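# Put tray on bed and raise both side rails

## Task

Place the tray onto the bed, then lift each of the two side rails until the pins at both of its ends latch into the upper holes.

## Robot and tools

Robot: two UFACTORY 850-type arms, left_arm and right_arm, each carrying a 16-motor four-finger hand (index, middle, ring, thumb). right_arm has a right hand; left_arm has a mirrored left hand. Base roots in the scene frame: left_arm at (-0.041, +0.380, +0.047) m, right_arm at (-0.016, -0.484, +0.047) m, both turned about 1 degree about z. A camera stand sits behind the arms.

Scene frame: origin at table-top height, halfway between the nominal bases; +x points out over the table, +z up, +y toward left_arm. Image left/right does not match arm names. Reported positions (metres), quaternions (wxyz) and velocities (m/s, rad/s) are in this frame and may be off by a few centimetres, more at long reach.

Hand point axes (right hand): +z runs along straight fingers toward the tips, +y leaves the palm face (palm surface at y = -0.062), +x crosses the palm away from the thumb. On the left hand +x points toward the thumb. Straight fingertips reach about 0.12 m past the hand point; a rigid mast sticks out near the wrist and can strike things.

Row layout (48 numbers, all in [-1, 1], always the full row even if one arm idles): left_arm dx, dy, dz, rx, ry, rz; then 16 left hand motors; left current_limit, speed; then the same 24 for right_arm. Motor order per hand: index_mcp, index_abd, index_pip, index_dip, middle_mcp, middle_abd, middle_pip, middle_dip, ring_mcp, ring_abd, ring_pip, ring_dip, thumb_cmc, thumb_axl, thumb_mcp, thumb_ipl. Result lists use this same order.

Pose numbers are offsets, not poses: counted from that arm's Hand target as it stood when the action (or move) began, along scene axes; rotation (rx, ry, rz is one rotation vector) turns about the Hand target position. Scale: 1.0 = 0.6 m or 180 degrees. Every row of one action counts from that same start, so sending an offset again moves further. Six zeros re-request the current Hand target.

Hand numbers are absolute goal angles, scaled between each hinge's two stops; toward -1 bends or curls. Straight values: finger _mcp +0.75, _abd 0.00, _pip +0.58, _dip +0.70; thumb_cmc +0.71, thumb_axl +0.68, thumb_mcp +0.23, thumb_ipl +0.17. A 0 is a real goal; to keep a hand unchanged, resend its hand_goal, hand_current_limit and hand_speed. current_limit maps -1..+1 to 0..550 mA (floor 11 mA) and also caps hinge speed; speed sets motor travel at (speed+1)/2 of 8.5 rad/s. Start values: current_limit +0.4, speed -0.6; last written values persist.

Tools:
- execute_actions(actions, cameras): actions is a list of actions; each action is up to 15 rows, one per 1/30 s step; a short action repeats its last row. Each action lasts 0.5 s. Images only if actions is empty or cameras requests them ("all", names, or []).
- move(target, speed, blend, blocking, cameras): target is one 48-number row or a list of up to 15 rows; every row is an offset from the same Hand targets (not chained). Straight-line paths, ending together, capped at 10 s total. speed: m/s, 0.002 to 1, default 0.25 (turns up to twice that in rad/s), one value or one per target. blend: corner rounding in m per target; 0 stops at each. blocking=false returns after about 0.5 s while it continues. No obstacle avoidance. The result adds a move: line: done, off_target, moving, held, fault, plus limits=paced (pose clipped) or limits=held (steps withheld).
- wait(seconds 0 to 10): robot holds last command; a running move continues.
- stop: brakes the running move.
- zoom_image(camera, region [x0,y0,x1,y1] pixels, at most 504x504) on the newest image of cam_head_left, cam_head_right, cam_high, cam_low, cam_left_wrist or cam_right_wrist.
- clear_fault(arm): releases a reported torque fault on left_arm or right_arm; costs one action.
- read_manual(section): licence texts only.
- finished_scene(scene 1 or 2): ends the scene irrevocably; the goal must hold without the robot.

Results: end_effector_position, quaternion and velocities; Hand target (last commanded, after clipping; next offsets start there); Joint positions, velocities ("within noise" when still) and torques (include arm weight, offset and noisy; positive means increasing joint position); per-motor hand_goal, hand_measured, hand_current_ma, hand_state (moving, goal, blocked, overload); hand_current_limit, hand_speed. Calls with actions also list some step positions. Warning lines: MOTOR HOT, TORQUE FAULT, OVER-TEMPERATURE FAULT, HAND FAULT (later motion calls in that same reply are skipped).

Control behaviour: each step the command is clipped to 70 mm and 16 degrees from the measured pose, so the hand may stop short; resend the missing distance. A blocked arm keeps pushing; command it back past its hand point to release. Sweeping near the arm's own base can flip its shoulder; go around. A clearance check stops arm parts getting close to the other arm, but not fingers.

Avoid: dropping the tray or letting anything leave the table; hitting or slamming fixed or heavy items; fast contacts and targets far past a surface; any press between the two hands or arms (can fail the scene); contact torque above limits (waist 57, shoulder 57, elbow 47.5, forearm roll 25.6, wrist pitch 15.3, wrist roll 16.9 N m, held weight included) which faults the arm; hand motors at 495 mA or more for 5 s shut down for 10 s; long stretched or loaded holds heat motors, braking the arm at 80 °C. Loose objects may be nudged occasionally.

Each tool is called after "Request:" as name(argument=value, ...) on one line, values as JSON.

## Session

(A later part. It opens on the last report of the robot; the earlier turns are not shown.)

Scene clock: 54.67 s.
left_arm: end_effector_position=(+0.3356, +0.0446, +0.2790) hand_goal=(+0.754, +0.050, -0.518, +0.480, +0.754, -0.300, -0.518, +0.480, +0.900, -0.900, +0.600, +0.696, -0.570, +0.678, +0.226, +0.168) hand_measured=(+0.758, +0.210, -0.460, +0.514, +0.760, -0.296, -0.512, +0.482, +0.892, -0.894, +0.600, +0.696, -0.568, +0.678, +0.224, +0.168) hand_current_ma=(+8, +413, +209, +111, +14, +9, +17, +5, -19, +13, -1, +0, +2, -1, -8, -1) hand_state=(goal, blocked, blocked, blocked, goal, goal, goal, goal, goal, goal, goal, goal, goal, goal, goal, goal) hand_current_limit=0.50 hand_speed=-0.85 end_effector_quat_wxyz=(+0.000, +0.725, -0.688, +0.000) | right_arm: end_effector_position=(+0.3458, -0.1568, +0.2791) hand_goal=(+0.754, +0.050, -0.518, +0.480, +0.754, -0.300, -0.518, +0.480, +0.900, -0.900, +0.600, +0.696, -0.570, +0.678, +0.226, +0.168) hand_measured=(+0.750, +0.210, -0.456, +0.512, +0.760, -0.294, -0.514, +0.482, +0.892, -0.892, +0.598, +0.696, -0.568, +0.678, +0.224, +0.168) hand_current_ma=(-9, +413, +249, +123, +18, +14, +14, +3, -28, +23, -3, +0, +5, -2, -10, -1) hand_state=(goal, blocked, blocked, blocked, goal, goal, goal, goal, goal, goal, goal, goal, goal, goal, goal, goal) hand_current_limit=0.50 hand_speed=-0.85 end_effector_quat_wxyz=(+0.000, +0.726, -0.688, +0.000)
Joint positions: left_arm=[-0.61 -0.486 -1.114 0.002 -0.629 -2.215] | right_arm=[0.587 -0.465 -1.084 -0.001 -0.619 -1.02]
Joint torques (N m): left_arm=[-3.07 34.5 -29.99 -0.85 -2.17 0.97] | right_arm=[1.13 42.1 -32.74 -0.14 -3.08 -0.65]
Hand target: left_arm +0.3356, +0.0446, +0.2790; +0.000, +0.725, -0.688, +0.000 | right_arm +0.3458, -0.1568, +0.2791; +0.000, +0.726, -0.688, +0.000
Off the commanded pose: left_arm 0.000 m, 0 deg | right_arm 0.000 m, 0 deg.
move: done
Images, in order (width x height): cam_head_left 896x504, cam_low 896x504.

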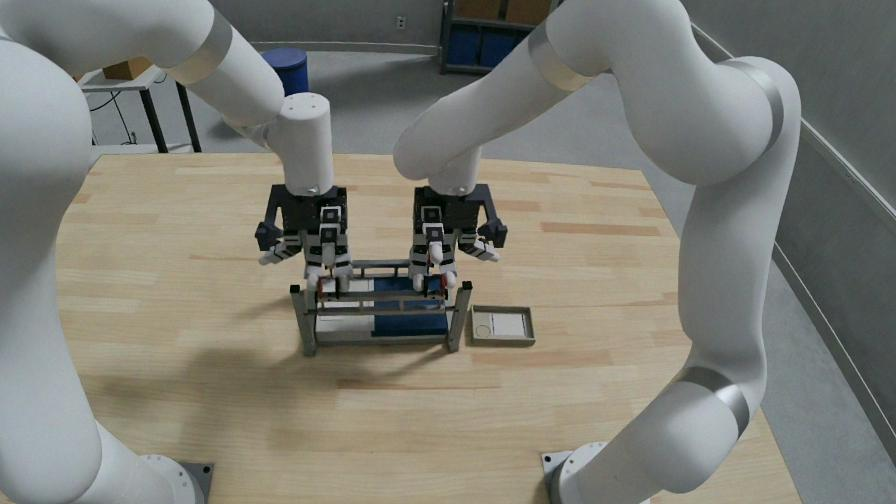

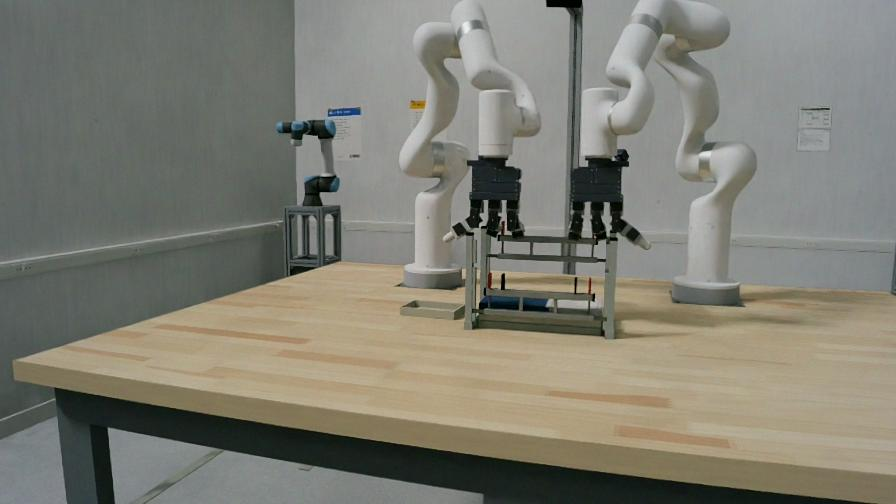

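Request:
zoom_image(camera="cam_head_left", region=[285, 265, 365, 325])

Request:
zoom_image(camera="cam_head_left", region=[400, 265, 480, 325])

Scaled by 6.300 from the camera's 896x504 image, which has a finer 1280x720 frame.

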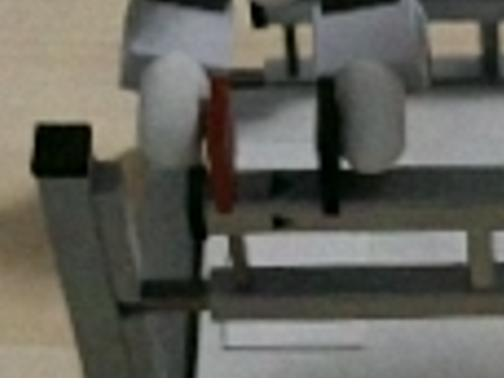

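Scaled by 6.300 from the camera's 896x504 image, which has a finer 1280x720 frame.

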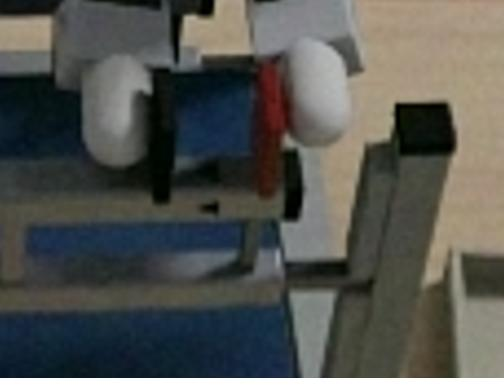

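Request:
move(target=[[0,0,0,0,0,0,0.754,0.5,-0.519,0.479,0.754,-0.45,-0.519,0.479,0.9,-0.9,0.6,0.696,-0.57,0.678,0.226,0.168,0.5,-0.8,0,0,0,0,0,0,0.754,0.5,-0.519,0.479,0.754,-0.45,-0.519,0.479,0.9,-0.9,0.6,0.696,-0.57,0.678,0.226,0.168,0.5,-0.8],[0,0,0.135,0,0,0,0.754,0.5,-0.519,0.479,0.754,-0.45,-0.519,0.479,0.9,-0.9,0.6,0.696,-0.57,0.678,0.226,0.168,0.5,-0.8,0,0,0.135,0,0,0,0.754,0.5,-0.519,0.479,0.754,-0.45,-0.519,0.479,0.9,-0.9,0.6,0.696,-0.57,0.678,0.226,0.168,0.5,-0.8],[0.2928,0.0153,0.135,0,0,0,0.754,0.5,-0.519,0.479,0.754,-0.45,-0.519,0.479,0.9,-0.9,0.6,0.696,-0.57,0.678,0.226,0.168,0.5,-0.8,0.2928,0.0153,0.135,0,0,0,0.754,0.5,-0.519,0.479,0.754,-0.45,-0.519,0.479,0.9,-0.9,0.6,0.696,-0.57,0.678,0.226,0.168,0.5,-0.8]], speed=[0.05, 0.1, 0.25], blend=[0, 0.02, 0], cameras=["cam_head_left", "cam_low", "cam_high", "cam_right_wrist"])

Request:
zoom_image(camera="cam_low", region=[450, 210, 630, 340])

Request:
zoom_image(camera="cam_high", region=[340, 40, 540, 220])

Request:
zoom_image(camera="cam_head_left", region=[280, 190, 490, 360])

Scene clock: 61.53 s.
left_arm: end_effector_position=(+0.5112, +0.0538, +0.3600) hand_goal=(+0.754, +0.500, -0.518, +0.480, +0.754, -0.450, -0.518, +0.480, +0.900, -0.900, +0.600, +0.696, -0.570, +0.678, +0.226, +0.168) hand_measured=(+0.758, +0.494, -0.512, +0.484, +0.758, -0.444, -0.512, +0.482, +0.894, -0.894, +0.600, +0.696, -0.568, +0.678, +0.224, +0.168) hand_current_ma=(+8, -13, +16, +9, +8, +11, +15, +5, -15, +13, -1, +0, +2, -1, -8, -1) hand_state=(goal, goal, goal, goal, goal, goal, goal, goal, goal, goal, goal, goal, goal, goal, goal, goal) hand_current_limit=0.50 hand_speed=-0.80 end_effector_quat_wxyz=(+0.000, +0.725, -0.688, +0.000) | right_arm: end_effector_position=(+0.5215, -0.1476, +0.3601) hand_goal=(+0.754, +0.500, -0.518, +0.480, +0.754, -0.450, -0.518, +0.480, +0.900, -0.900, +0.600, +0.696, -0.570, +0.678, +0.226, +0.168) hand_measured=(+0.756, +0.494, -0.510, +0.484, +0.758, -0.444, -0.514, +0.482, +0.894, -0.892, +0.598, +0.696, -0.568, +0.678, +0.224, +0.168) hand_current_ma=(+8, -14, +22, +11, +11, +16, +14, +3, -22, +23, -3, +0, +5, -2, -10, -1) hand_state=(goal, goal, goal, goal, goal, goal, goal, goal, goal, goal, goal, goal, goal, goal, goal, goal) hand_current_limit=0.50 hand_speed=-0.80 end_effector_quat_wxyz=(+0.000, +0.726, -0.688, +0.000)
Joint positions: left_arm=[-0.46 -0.751 -1.724 0.001 -0.974 -2.064] | right_arm=[0.455 -0.744 -1.713 -0.001 -0.969 -1.152]
Joint torques (N m): left_arm=[9.06 24.59 -35.66 -3.73 -2.51 1.03] | right_arm=[-11.22 33.5 -41.42 2.16 -3.47 -1.11]
Hand target: left_arm +0.5113, +0.0538, +0.3600; +0.000, +0.725, -0.688, +0.000 | right_arm +0.5215, -0.1476, +0.3601; +0.000, +0.726, -0.688, +0.000
Off the commanded pose: left_arm 0.000 m, 0 deg | right_arm 0.000 m, 0 deg.
move: done
Images, in order (width x height): cam_head_left 896x504, cam_high 896x504, cam_low 896x504, cam_right_wrist 672x504.

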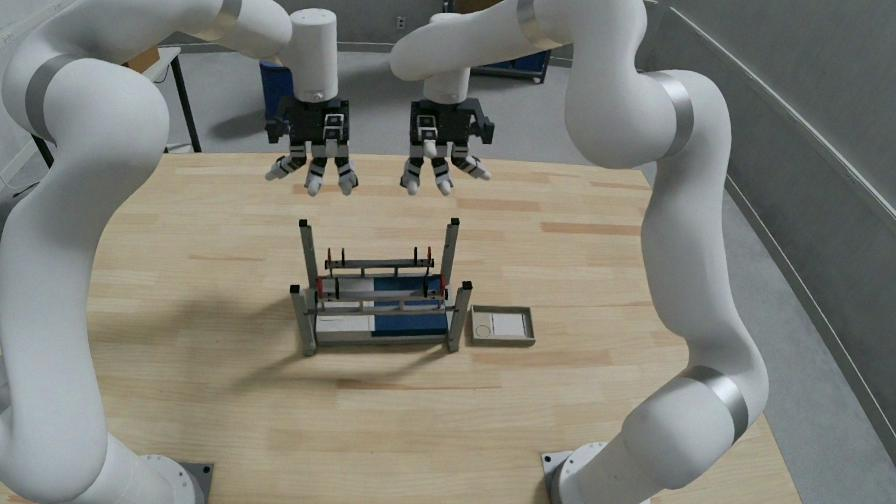

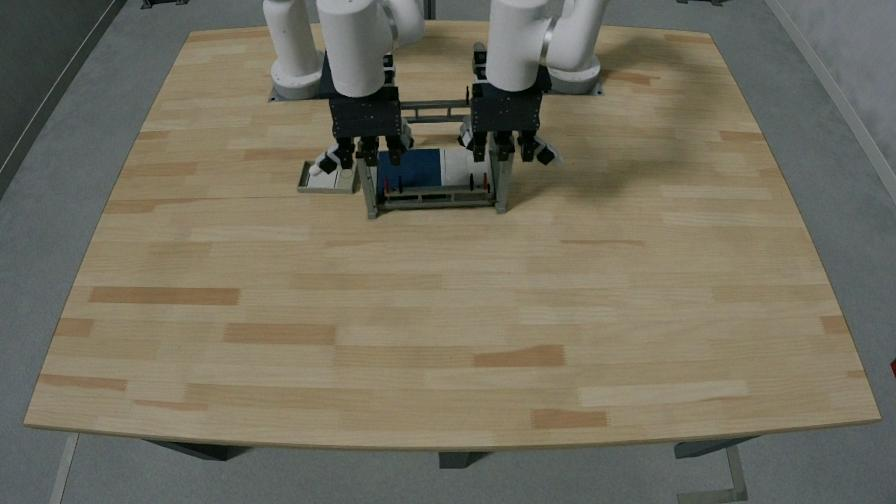

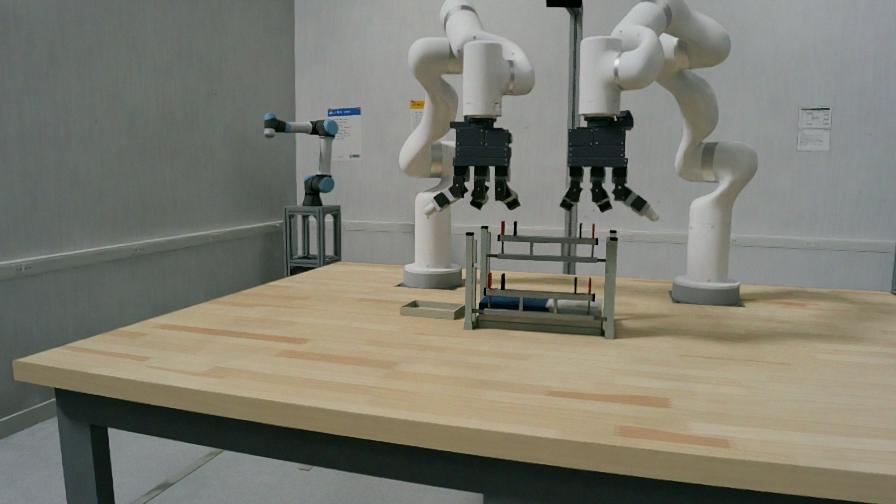

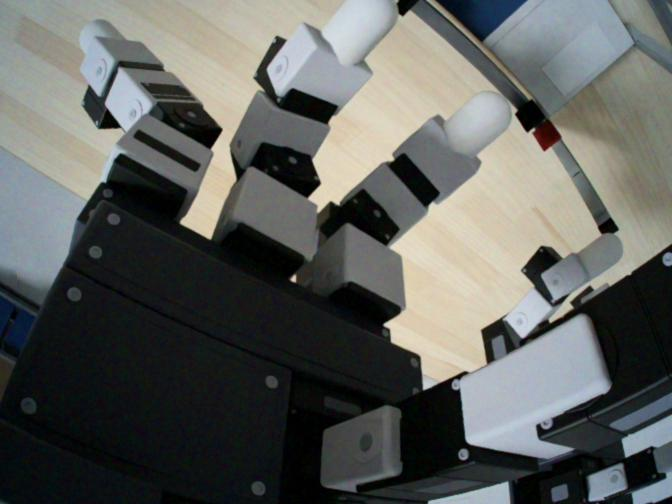

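Scaled by 2.800 from the camera's 896x504 image, which has a finer 1280x720 frame.

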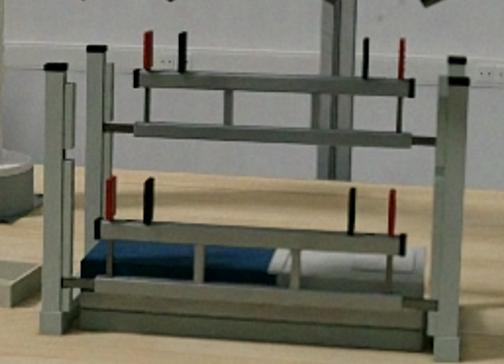

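Scaled by 2.520 from the camera's 896x504 image, which has a finer 1280x720 frame.

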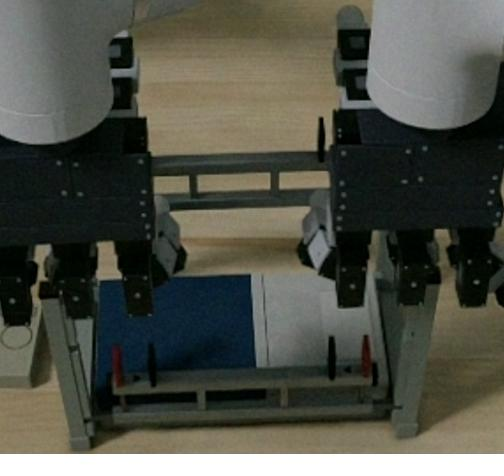

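Scaled by 2.400 from the camera's 896x504 image, which has a finer 1280x720 frame.

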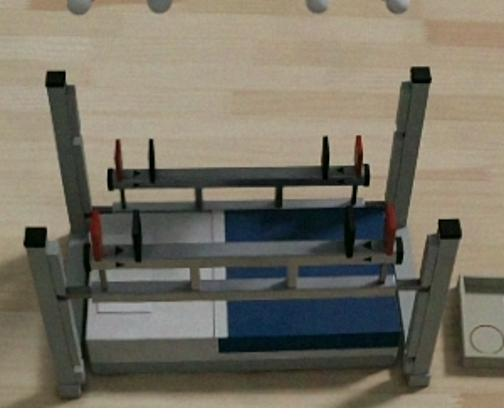

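Request:
move(target=[0,0,-0.2533,0,0,0,0.754,0.6,-0.519,0.479,0.754,-0.45,-0.519,0.479,0.9,-0.9,0.6,0.696,-0.57,0.678,0.226,0.168,0.5,-0.6,0,0,-0.2533,0,0,0,0.754,0.6,-0.519,0.479,0.754,-0.45,-0.519,0.479,0.9,-0.9,0.6,0.696,-0.57,0.678,0.226,0.168,0.5,-0.6], speed=0.15, cameras=["cam_head_left", "cam_low", "cam_high"])

Request:
zoom_image(camera="cam_head_left", region=[295, 200, 375, 280])

Request:
zoom_image(camera="cam_head_left", region=[385, 200, 465, 280])

Request:
zoom_image(camera="cam_low", region=[450, 210, 630, 340])

Request:
zoom_image(camera="cam_high", region=[340, 40, 540, 220])

Scene clock: 63.87 s.
left_arm: end_effector_position=(+0.5112, +0.0539, +0.2080) hand_goal=(+0.754, +0.600, -0.518, +0.480, +0.754, -0.450, -0.518, +0.480, +0.900, -0.900, +0.600, +0.696, -0.570, +0.678, +0.226, +0.168) hand_measured=(+0.758, +0.594, -0.512, +0.484, +0.758, -0.444, -0.512, +0.482, +0.894, -0.894, +0.600, +0.696, -0.568, +0.678, +0.224, +0.168) hand_current_ma=(+8, -14, +16, +9, +8, +11, +15, +5, -15, +13, -1, +0, +2, -1, -8, -1) hand_state=(goal, goal, goal, goal, goal, goal, goal, goal, goal, goal, goal, goal, goal, goal, goal, goal) hand_current_limit=0.50 hand_speed=-0.60 end_effector_quat_wxyz=(+0.000, +0.725, -0.688, +0.000) | right_arm: end_effector_position=(+0.5214, -0.1477, +0.2081) hand_goal=(+0.754, +0.600, -0.518, +0.480, +0.754, -0.450, -0.518, +0.480, +0.900, -0.900, +0.600, +0.696, -0.570, +0.678, +0.226, +0.168) hand_measured=(+0.756, +0.594, -0.512, +0.484, +0.758, -0.444, -0.514, +0.482, +0.894, -0.892, +0.598, +0.696, -0.568, +0.678, +0.224, +0.168) hand_current_ma=(+8, -16, +21, +11, +11, +15, +14, +3, -22, +23, -3, +0, +5, -2, -10, -1) hand_state=(goal, goal, goal, goal, goal, goal, goal, goal, goal, goal, goal, goal, goal, goal, goal, goal) hand_current_limit=0.50 hand_speed=-0.60 end_effector_quat_wxyz=(+0.000, +0.726, -0.688, +0.000)
Joint positions: left_arm=[-0.46 -0.914 -1.635 0.002 -0.722 -2.064] | right_arm=[0.455 -0.907 -1.623 -0.001 -0.717 -1.152]
Joint torques (N m): left_arm=[8.23 28.11 -34.58 4.53 2.2 -0.69] | right_arm=[-8.72 35.15 -39.47 -0.76 3.28 1.07]
Hand target: left_arm +0.5113, +0.0538, +0.2080; +0.000, +0.725, -0.688, +0.000 | right_arm +0.5215, -0.1476, +0.2081; +0.000, +0.726, -0.688, +0.000
Off the commanded pose: left_arm 0.000 m, 0 deg | right_arm 0.000 m, 0 deg.
move: done
Images, in order (width x height): cam_head_left 896x504, cam_high 896x504, cam_low 896x504.

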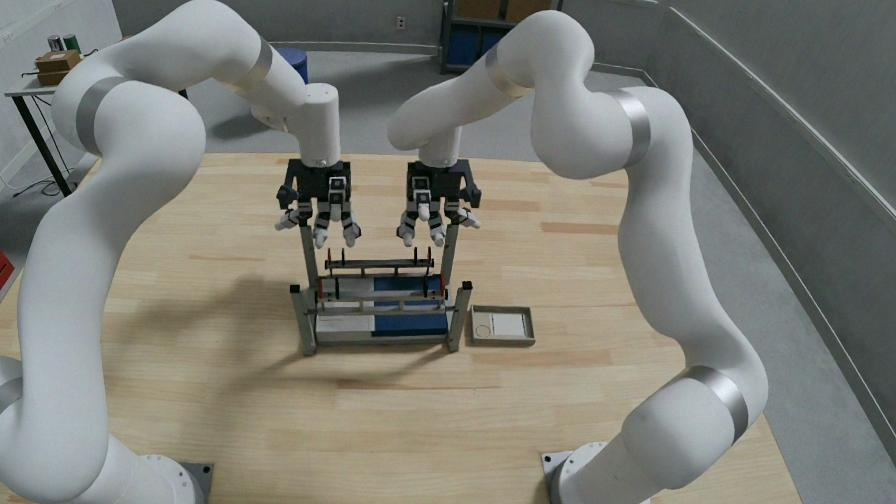

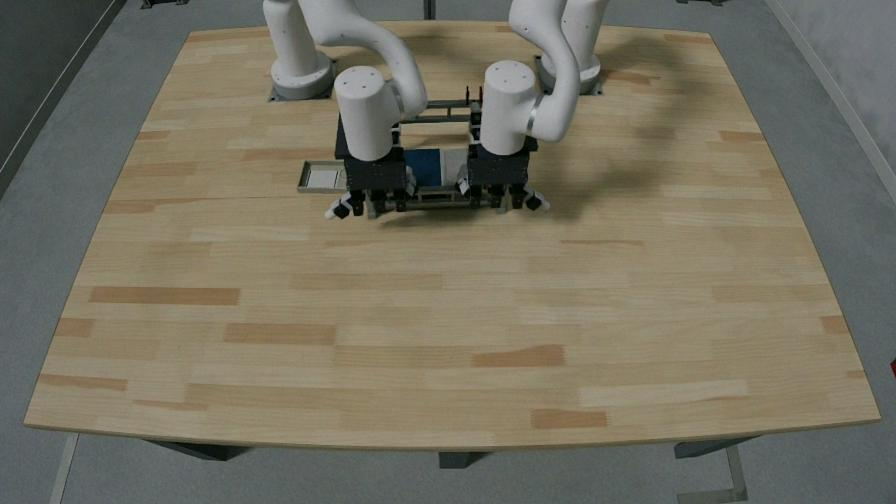

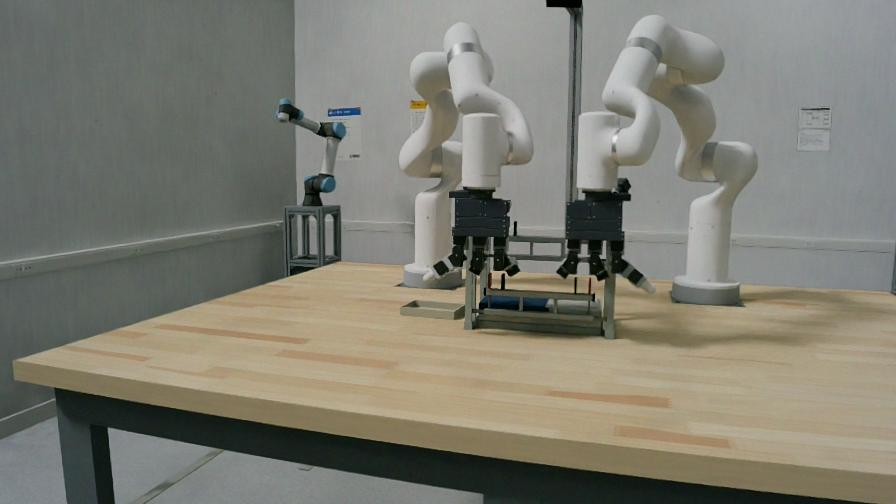

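Scaled by 6.300 from the camera's 896x504 image, which has a finer 1280x720 frame.

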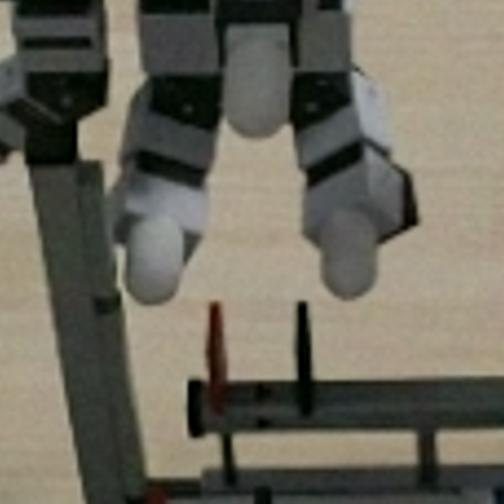

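Scaled by 6.300 from the camera's 896x504 image, which has a finer 1280x720 frame.

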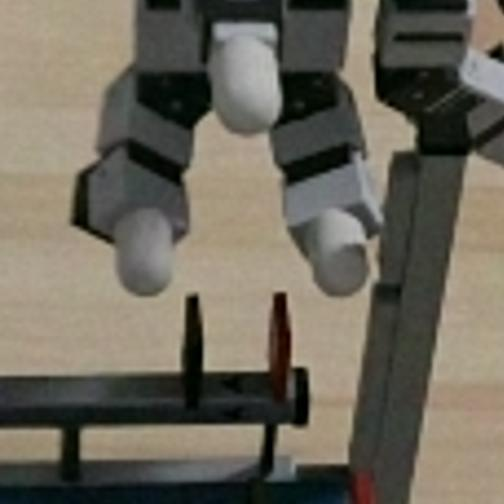

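Scaled by 2.800 from the camera's 896x504 image, which has a finer 1280x720 frame.

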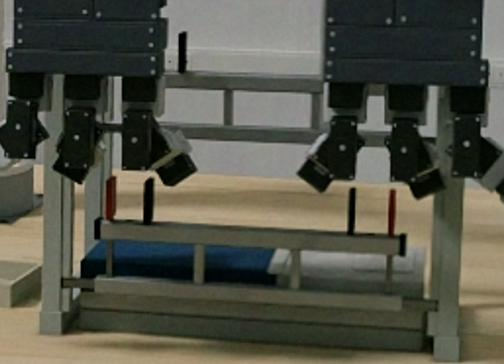

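Scaled by 2.520 from the camera's 896x504 image, which has a finer 1280x720 frame.

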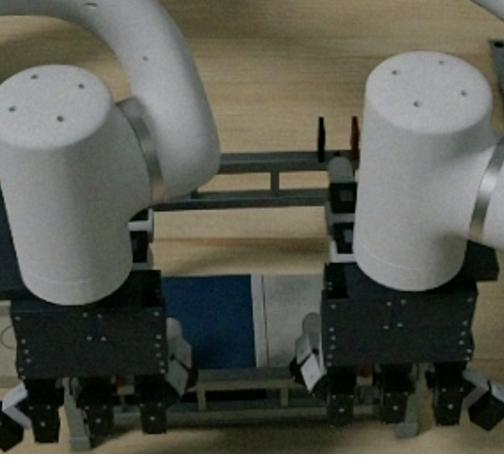

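Request:
move(target=[[-0.005,-0.0008,-0.03,0,0,0,0.754,0.6,-0.519,0.479,0.754,-0.45,-0.519,0.479,0.9,-0.9,0.6,0.696,-0.57,0.678,0.226,0.168,0.5,-0.6,-0.005,0.002,-0.03,0,0,0,0.754,0.6,-0.519,0.479,0.754,-0.45,-0.519,0.479,0.9,-0.9,0.6,0.696,-0.57,0.678,0.226,0.168,0.5,-0.6],[-0.005,-0.0008,-0.0725,0,0,0,0.754,0.6,-0.519,0.479,0.754,-0.45,-0.519,0.479,0.9,-0.9,0.6,0.696,-0.57,0.678,0.226,0.168,0.5,-0.6,-0.005,0.002,-0.0725,0,0,0,0.754,0.6,-0.519,0.479,0.754,-0.45,-0.519,0.479,0.9,-0.9,0.6,0.696,-0.57,0.678,0.226,0.168,0.5,-0.6]], speed=0.06, blend=[0.003, 0], cameras=["cam_head_left", "cam_low"])

Request:
zoom_image(camera="cam_head_left", region=[295, 200, 375, 280])

Request:
zoom_image(camera="cam_head_left", region=[385, 200, 465, 280])

Request:
zoom_image(camera="cam_low", region=[450, 210, 630, 340])

Scene clock: 66.73 s.
left_arm: end_effector_position=(+0.5083, +0.0534, +0.1646) hand_goal=(+0.754, +0.600, -0.518, +0.480, +0.754, -0.450, -0.518, +0.480, +0.900, -0.900, +0.600, +0.696, -0.570, +0.678, +0.226, +0.168) hand_measured=(+0.758, +0.594, -0.512, +0.484, +0.758, -0.444, -0.512, +0.482, +0.894, -0.894, +0.600, +0.696, -0.568, +0.678, +0.224, +0.168) hand_current_ma=(+8, -14, +16, +9, +8, +11, +15, +5, -15, +13, -1, +0, +2, -1, -8, -1) hand_state=(goal, goal, goal, goal, goal, goal, goal, goal, goal, goal, goal, goal, goal, goal, goal, goal) hand_current_limit=0.50 hand_speed=-0.60 end_effector_quat_wxyz=(+0.000, +0.725, -0.688, +0.000) | right_arm: end_effector_position=(+0.5185, -0.1464, +0.1647) hand_goal=(+0.754, +0.600, -0.518, +0.480, +0.754, -0.450, -0.518, +0.480, +0.900, -0.900, +0.600, +0.696, -0.570, +0.678, +0.226, +0.168) hand_measured=(+0.756, +0.594, -0.512, +0.484, +0.758, -0.444, -0.514, +0.482, +0.894, -0.892, +0.598, +0.696, -0.568, +0.678, +0.224, +0.168) hand_current_ma=(+8, -15, +21, +11, +11, +15, +14, +3, -22, +23, -3, +0, +5, -2, -10, -1) hand_state=(goal, goal, goal, goal, goal, goal, goal, goal, goal, goal, goal, goal, goal, goal, goal, goal) hand_current_limit=0.50 hand_speed=-0.60 end_effector_quat_wxyz=(+0.000, +0.726, -0.688, +0.000)
Joint positions: left_arm=[-0.462 -0.97 -1.625 0.002 -0.655 -2.067] | right_arm=[0.458 -0.965 -1.616 -0.001 -0.651 -1.148]
Joint torques (N m): left_arm=[-7.75 28.57 -33.86 4.42 2.09 -0.73] | right_arm=[10.04 36.53 -37.87 -1.78 3.27 1.07]
Hand target: left_arm +0.5083, +0.0533, +0.1645; +0.000, +0.725, -0.688, +0.000 | right_arm +0.5185, -0.1464, +0.1646; +0.000, +0.726, -0.688, +0.000
Off the commanded pose: left_arm 0.000 m, 0 deg | right_arm 0.000 m, 0 deg.
move: done
Images, in order (width x height): cam_head_left 896x504, cam_low 896x504.

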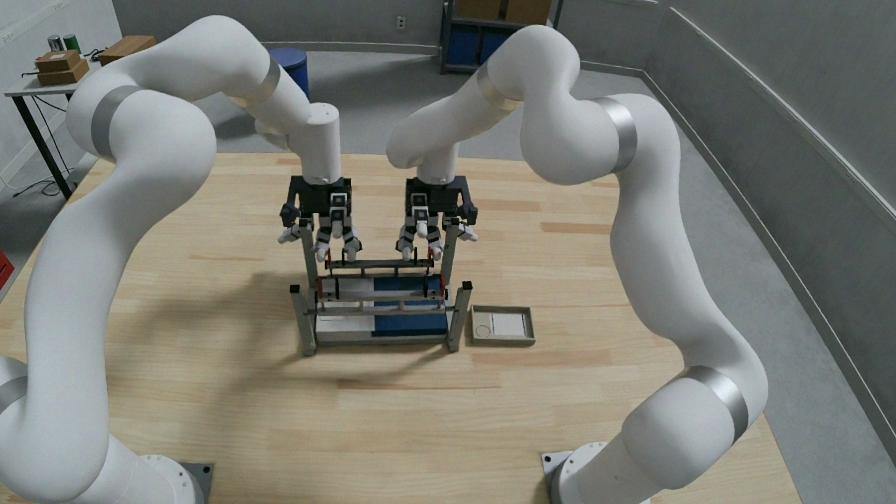

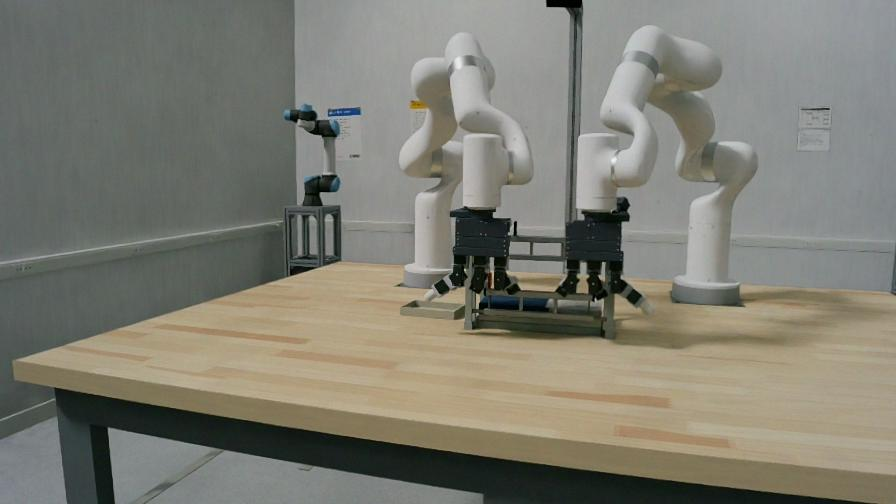

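Scaled by 6.300 from the camera's 896x504 image, which has a finer 1280x720 frame.

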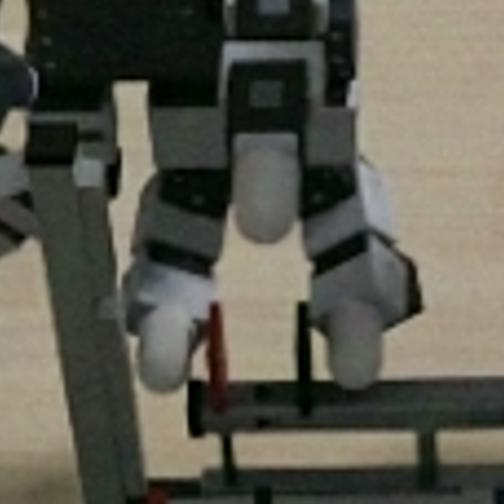

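Scaled by 6.300 from the camera's 896x504 image, which has a finer 1280x720 frame.

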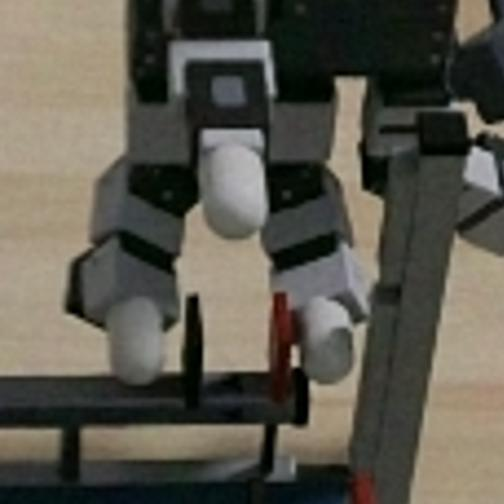

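Scaled by 2.800 from the camera's 896x504 image, which has a finer 1280x720 frame.

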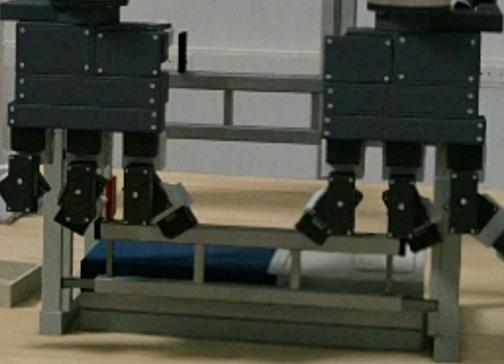

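Request:
move(target=[[0.006,0,0,0,0,0,0.754,0.5,-0.519,0.479,0.754,-0.45,-0.519,0.479,0.9,-0.9,0.6,0.696,-0.57,0.678,0.226,0.168,0.5,-0.7,0.006,0,0,0,0,0,0.754,0.5,-0.519,0.479,0.754,-0.45,-0.519,0.479,0.9,-0.9,0.6,0.696,-0.57,0.678,0.226,0.168,0.6,-0.7],[0.006,0,0,0,0,0,0.754,0.05,-0.519,0.479,0.754,0.6,-0.519,0.479,0.9,-0.9,0.6,0.696,-0.57,0.678,0.226,0.168,0.5,-0.7,0.006,0,0,0,0,0,0.754,0.05,-0.519,0.479,0.754,0.6,-0.519,0.479,0.9,-0.9,0.6,0.696,-0.57,0.678,0.226,0.168,0.6,-0.7],[0.006,0,0.1867,0,0,0,0.754,0.05,-0.519,0.479,0.754,0.6,-0.519,0.479,0.9,-0.9,0.6,0.696,-0.57,0.678,0.226,0.168,0.5,-0.7,0.006,0,0.1867,0,0,0,0.754,0.05,-0.519,0.479,0.754,0.6,-0.519,0.479,0.9,-0.9,0.6,0.696,-0.57,0.678,0.226,0.168,0.6,-0.7]], speed=[0.05, 0.05, 0.06], cameras=["cam_head_left", "cam_low"])

Request:
zoom_image(camera="cam_head_left", region=[285, 180, 465, 310])

Request:
zoom_image(camera="cam_low", region=[450, 220, 520, 290])

Request:
zoom_image(camera="cam_low", region=[560, 220, 630, 290])

Scene clock: 72.10 s.
left_arm: end_effector_position=(+0.5119, +0.0534, +0.2765) hand_goal=(+0.754, +0.050, -0.518, +0.480, +0.754, +0.600, -0.518, +0.480, +0.900, -0.900, +0.600, +0.696, -0.570, +0.678, +0.226, +0.168) hand_measured=(+0.756, +0.258, -0.490, +0.490, +0.782, +0.314, -0.496, +0.492, +0.894, -0.894, +0.600, +0.696, -0.568, +0.678, +0.224, +0.168) hand_current_ma=(+4, +413, +88, +25, +99, -412, +69, +34, -15, +13, -1, +0, +2, -1, -8, -1) hand_state=(goal, blocked, blocked, goal, blocked, blocked, blocked, goal, goal, goal, goal, goal, goal, goal, goal, goal) hand_current_limit=0.50 hand_speed=-0.70 end_effector_quat_wxyz=(+0.000, +0.725, -0.688, +0.000) | right_arm: end_effector_position=(+0.5221, -0.1464, +0.2766) hand_goal=(+0.754, +0.050, -0.518, +0.480, +0.754, +0.600, -0.518, +0.480, +0.900, -0.900, +0.600, +0.696, -0.570, +0.678, +0.226, +0.168) hand_measured=(+0.754, +0.186, -0.486, +0.490, +0.776, +0.236, -0.492, +0.492, +0.894, -0.892, +0.598, +0.696, -0.568, +0.678, +0.224, +0.168) hand_current_ma=(+1, +440, +117, +36, +86, -440, +95, +43, -22, +23, -3, +0, +5, -2, -10, -1) hand_state=(goal, blocked, blocked, goal, blocked, blocked, blocked, goal, goal, goal, goal, goal, goal, goal, goal, goal) hand_current_limit=0.60 hand_speed=-0.70 end_effector_quat_wxyz=(+0.000, +0.726, -0.688, +0.000)
Joint positions: left_arm=[-0.46 -0.831 -1.66 0.001 -0.83 -2.064] | right_arm=[0.456 -0.825 -1.65 -0.001 -0.826 -1.151]
Joint torques (N m): left_arm=[8.23 45.79 -38.1 -3.21 -2.27 0.97] | right_arm=[3.34 56.63 -42.98 1.45 -3.15 -1.23]
Hand target: left_arm +0.5119, +0.0533, +0.2766; +0.000, +0.725, -0.688, +0.000 | right_arm +0.5221, -0.1464, +0.2767; +0.000, +0.726, -0.688, +0.000
Off the commanded pose: left_arm 0.000 m, 0 deg | right_arm 0.000 m, 0 deg.
move: done
Images, in order (width x height): cam_head_left 896x504, cam_low 896x504.

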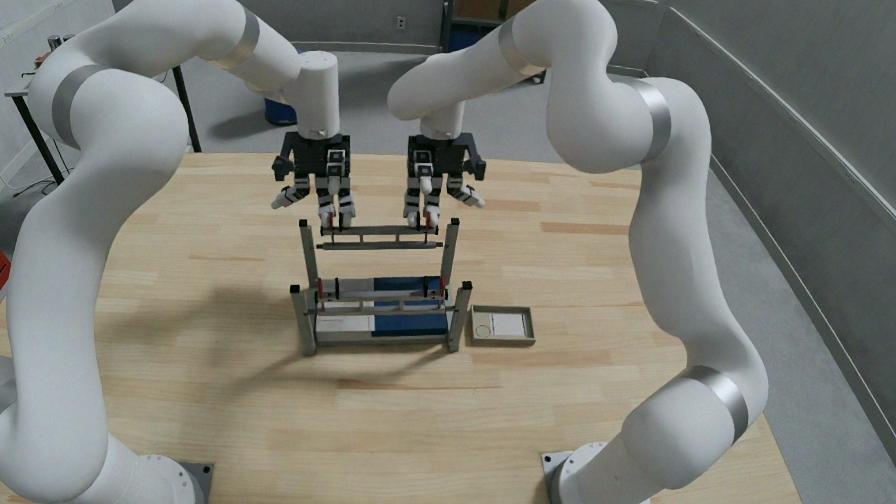

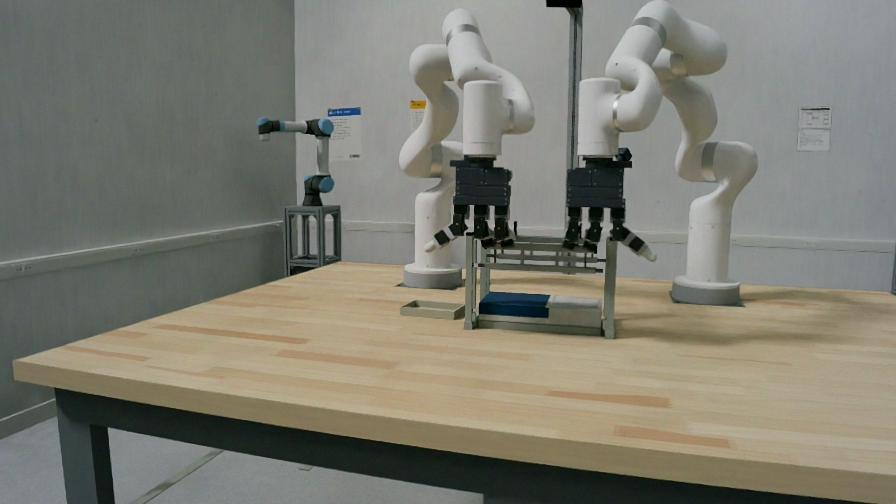

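Scaled by 2.800 from the camera's 896x504 image, which has a finer 1280x720 frame.

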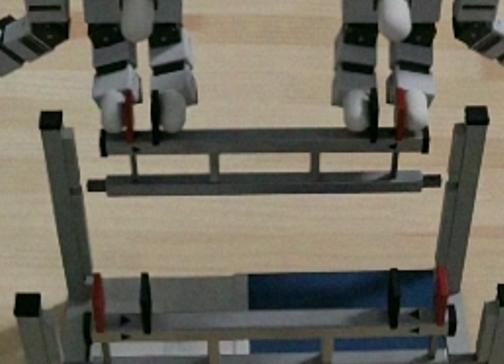

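Scaled by 7.200 from the camera's 896x504 image, which has a finer 1280x720 frame.

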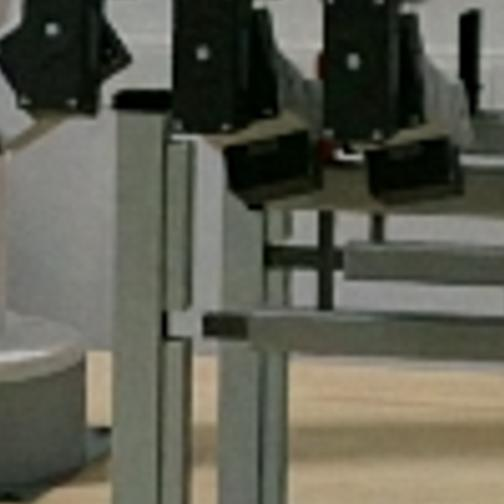

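Scaled by 7.200 from the camera's 896x504 image, which has a finer 1280x720 frame.

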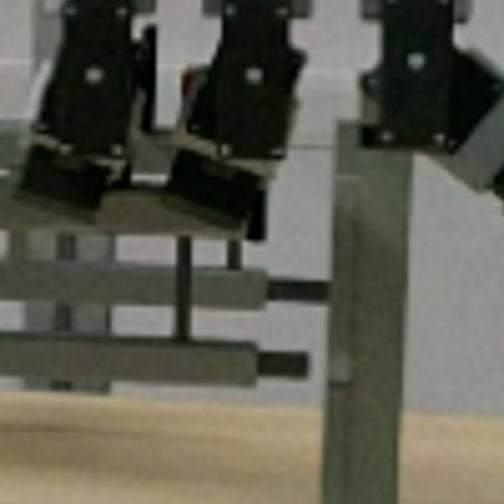

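Request:
move(target=[[0,0,0.0026,0,0,0,0.754,0.05,-0.519,0.479,0.754,0.6,-0.519,0.479,0.9,-0.9,0.6,0.696,-0.57,0.678,0.226,0.168,0.5,-0.7,0,0,0.0026,0,0,0,0.754,0.05,-0.519,0.479,0.754,0.6,-0.519,0.479,0.9,-0.9,0.6,0.696,-0.57,0.678,0.226,0.168,0.6,-0.7],[0,0,0.0026,0,0,0,0.754,0.05,-0.519,0.479,0.754,-0.3,-0.519,0.479,0.9,-0.9,0.6,0.696,-0.57,0.678,0.226,0.168,0.5,-0.85,0,0,0.0026,0,0,0,0.754,0.05,-0.519,0.479,0.754,-0.3,-0.519,0.479,0.9,-0.9,0.6,0.696,-0.57,0.678,0.226,0.168,0.5,-0.85]], speed=0.03, cameras=["cam_head_left", "cam_low"])

Request:
zoom_image(camera="cam_low", region=[450, 220, 520, 290])

Request:
zoom_image(camera="cam_low", region=[560, 220, 630, 290])

Request:
zoom_image(camera="cam_head_left", region=[285, 180, 465, 310])

Scene clock: 75.60 s.
left_arm: end_effector_position=(+0.5119, +0.0533, +0.2781) hand_goal=(+0.754, +0.050, -0.518, +0.480, +0.754, -0.300, -0.518, +0.480, +0.900, -0.900, +0.600, +0.696, -0.570, +0.678, +0.226, +0.168) hand_measured=(+0.754, +0.230, -0.464, +0.508, +0.760, -0.296, -0.516, +0.480, +0.894, -0.894, +0.600, +0.696, -0.568, +0.678, +0.224, +0.168) hand_current_ma=(+1, +412, +191, +92, +14, +9, +4, +0, -15, +13, -1, +0, +2, -1, -8, -1) hand_state=(goal, blocked, blocked, blocked, goal, goal, goal, goal, goal, goal, goal, goal, goal, goal, goal, goal) hand_current_limit=0.50 hand_speed=-0.85 end_effector_quat_wxyz=(+0.000, +0.725, -0.688, +0.000) | right_arm: end_effector_position=(+0.5221, -0.1464, +0.2782) hand_goal=(+0.754, +0.050, -0.518, +0.480, +0.754, -0.300, -0.518, +0.480, +0.900, -0.900, +0.600, +0.696, -0.570, +0.678, +0.226, +0.168) hand_measured=(+0.754, +0.168, -0.462, +0.508, +0.760, -0.294, -0.510, +0.484, +0.894, -0.892, +0.598, +0.696, -0.568, +0.678, +0.224, +0.168) hand_current_ma=(-1, +413, +225, +105, +18, +13, +23, +9, -22, +23, -3, +0, +5, -2, -10, -1) hand_state=(goal, blocked, blocked, blocked, goal, goal, goal, goal, goal, goal, goal, goal, goal, goal, goal, goal) hand_current_limit=0.50 hand_speed=-0.85 end_effector_quat_wxyz=(+0.000, +0.726, -0.688, +0.000)
Joint positions: left_arm=[-0.46 -0.829 -1.661 0.001 -0.832 -2.064] | right_arm=[0.456 -0.823 -1.651 -0.001 -0.829 -1.151]
Joint torques (N m): left_arm=[9.32 42.63 -32.85 -0.35 -2.3 0.99] | right_arm=[-4.3 52.78 -38.12 0.04 -2.32 -1.15]
Hand target: left_arm +0.5119, +0.0533, +0.2781; +0.000, +0.725, -0.688, +0.000 | right_arm +0.5221, -0.1464, +0.2782; +0.000, +0.726, -0.688, +0.000
Off the commanded pose: left_arm 0.000 m, 0 deg | right_arm 0.000 m, 0 deg.
move: done
Images, in order (width x height): cam_head_left 896x504, cam_low 896x504.

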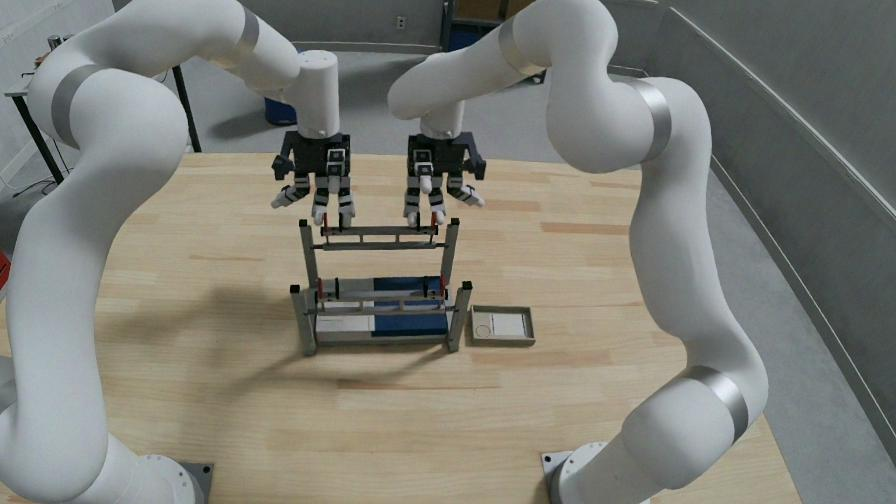

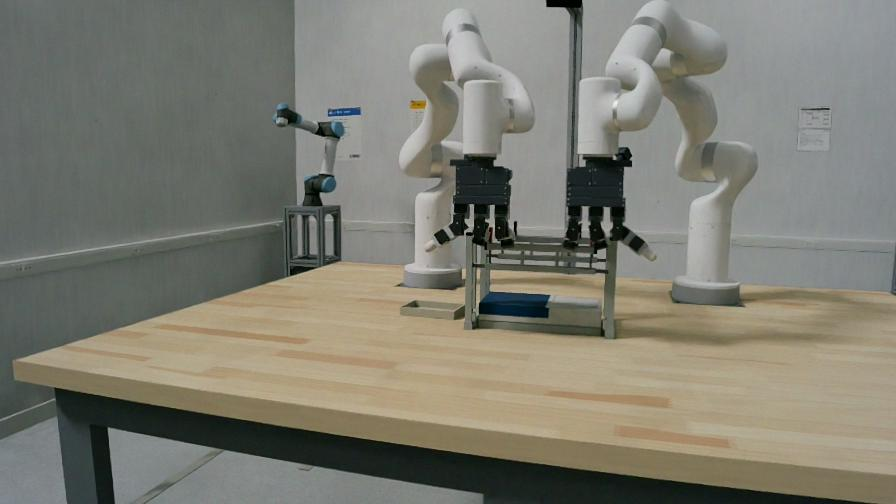

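Scaled by 7.200 from the camera's 896x504 image, which has a finer 1280x720 frame.

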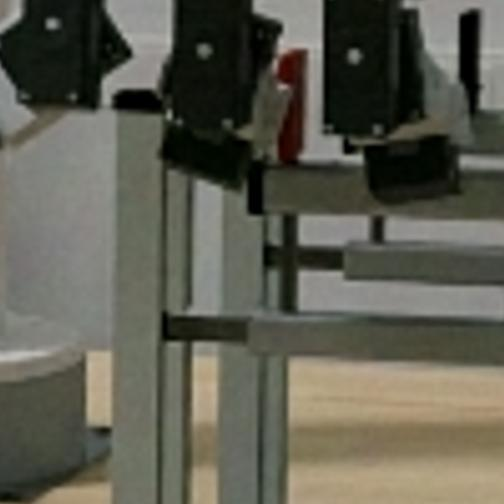

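Scaled by 7.200 from the camera's 896x504 image, which has a finer 1280x720 frame.

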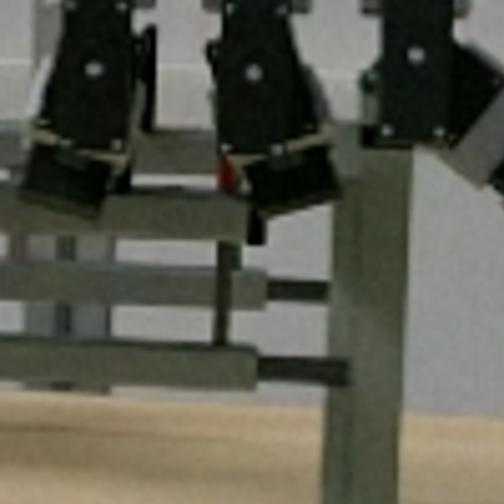

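Scaled by 2.800 from the camera's 896x504 image, which has a finer 1280x720 frame.

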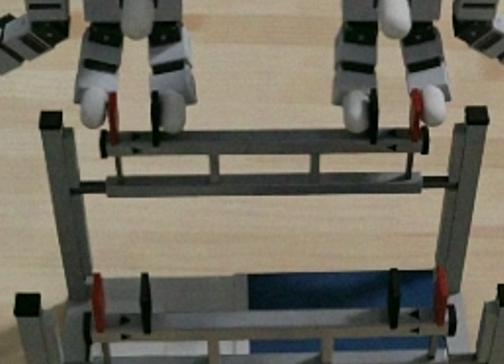

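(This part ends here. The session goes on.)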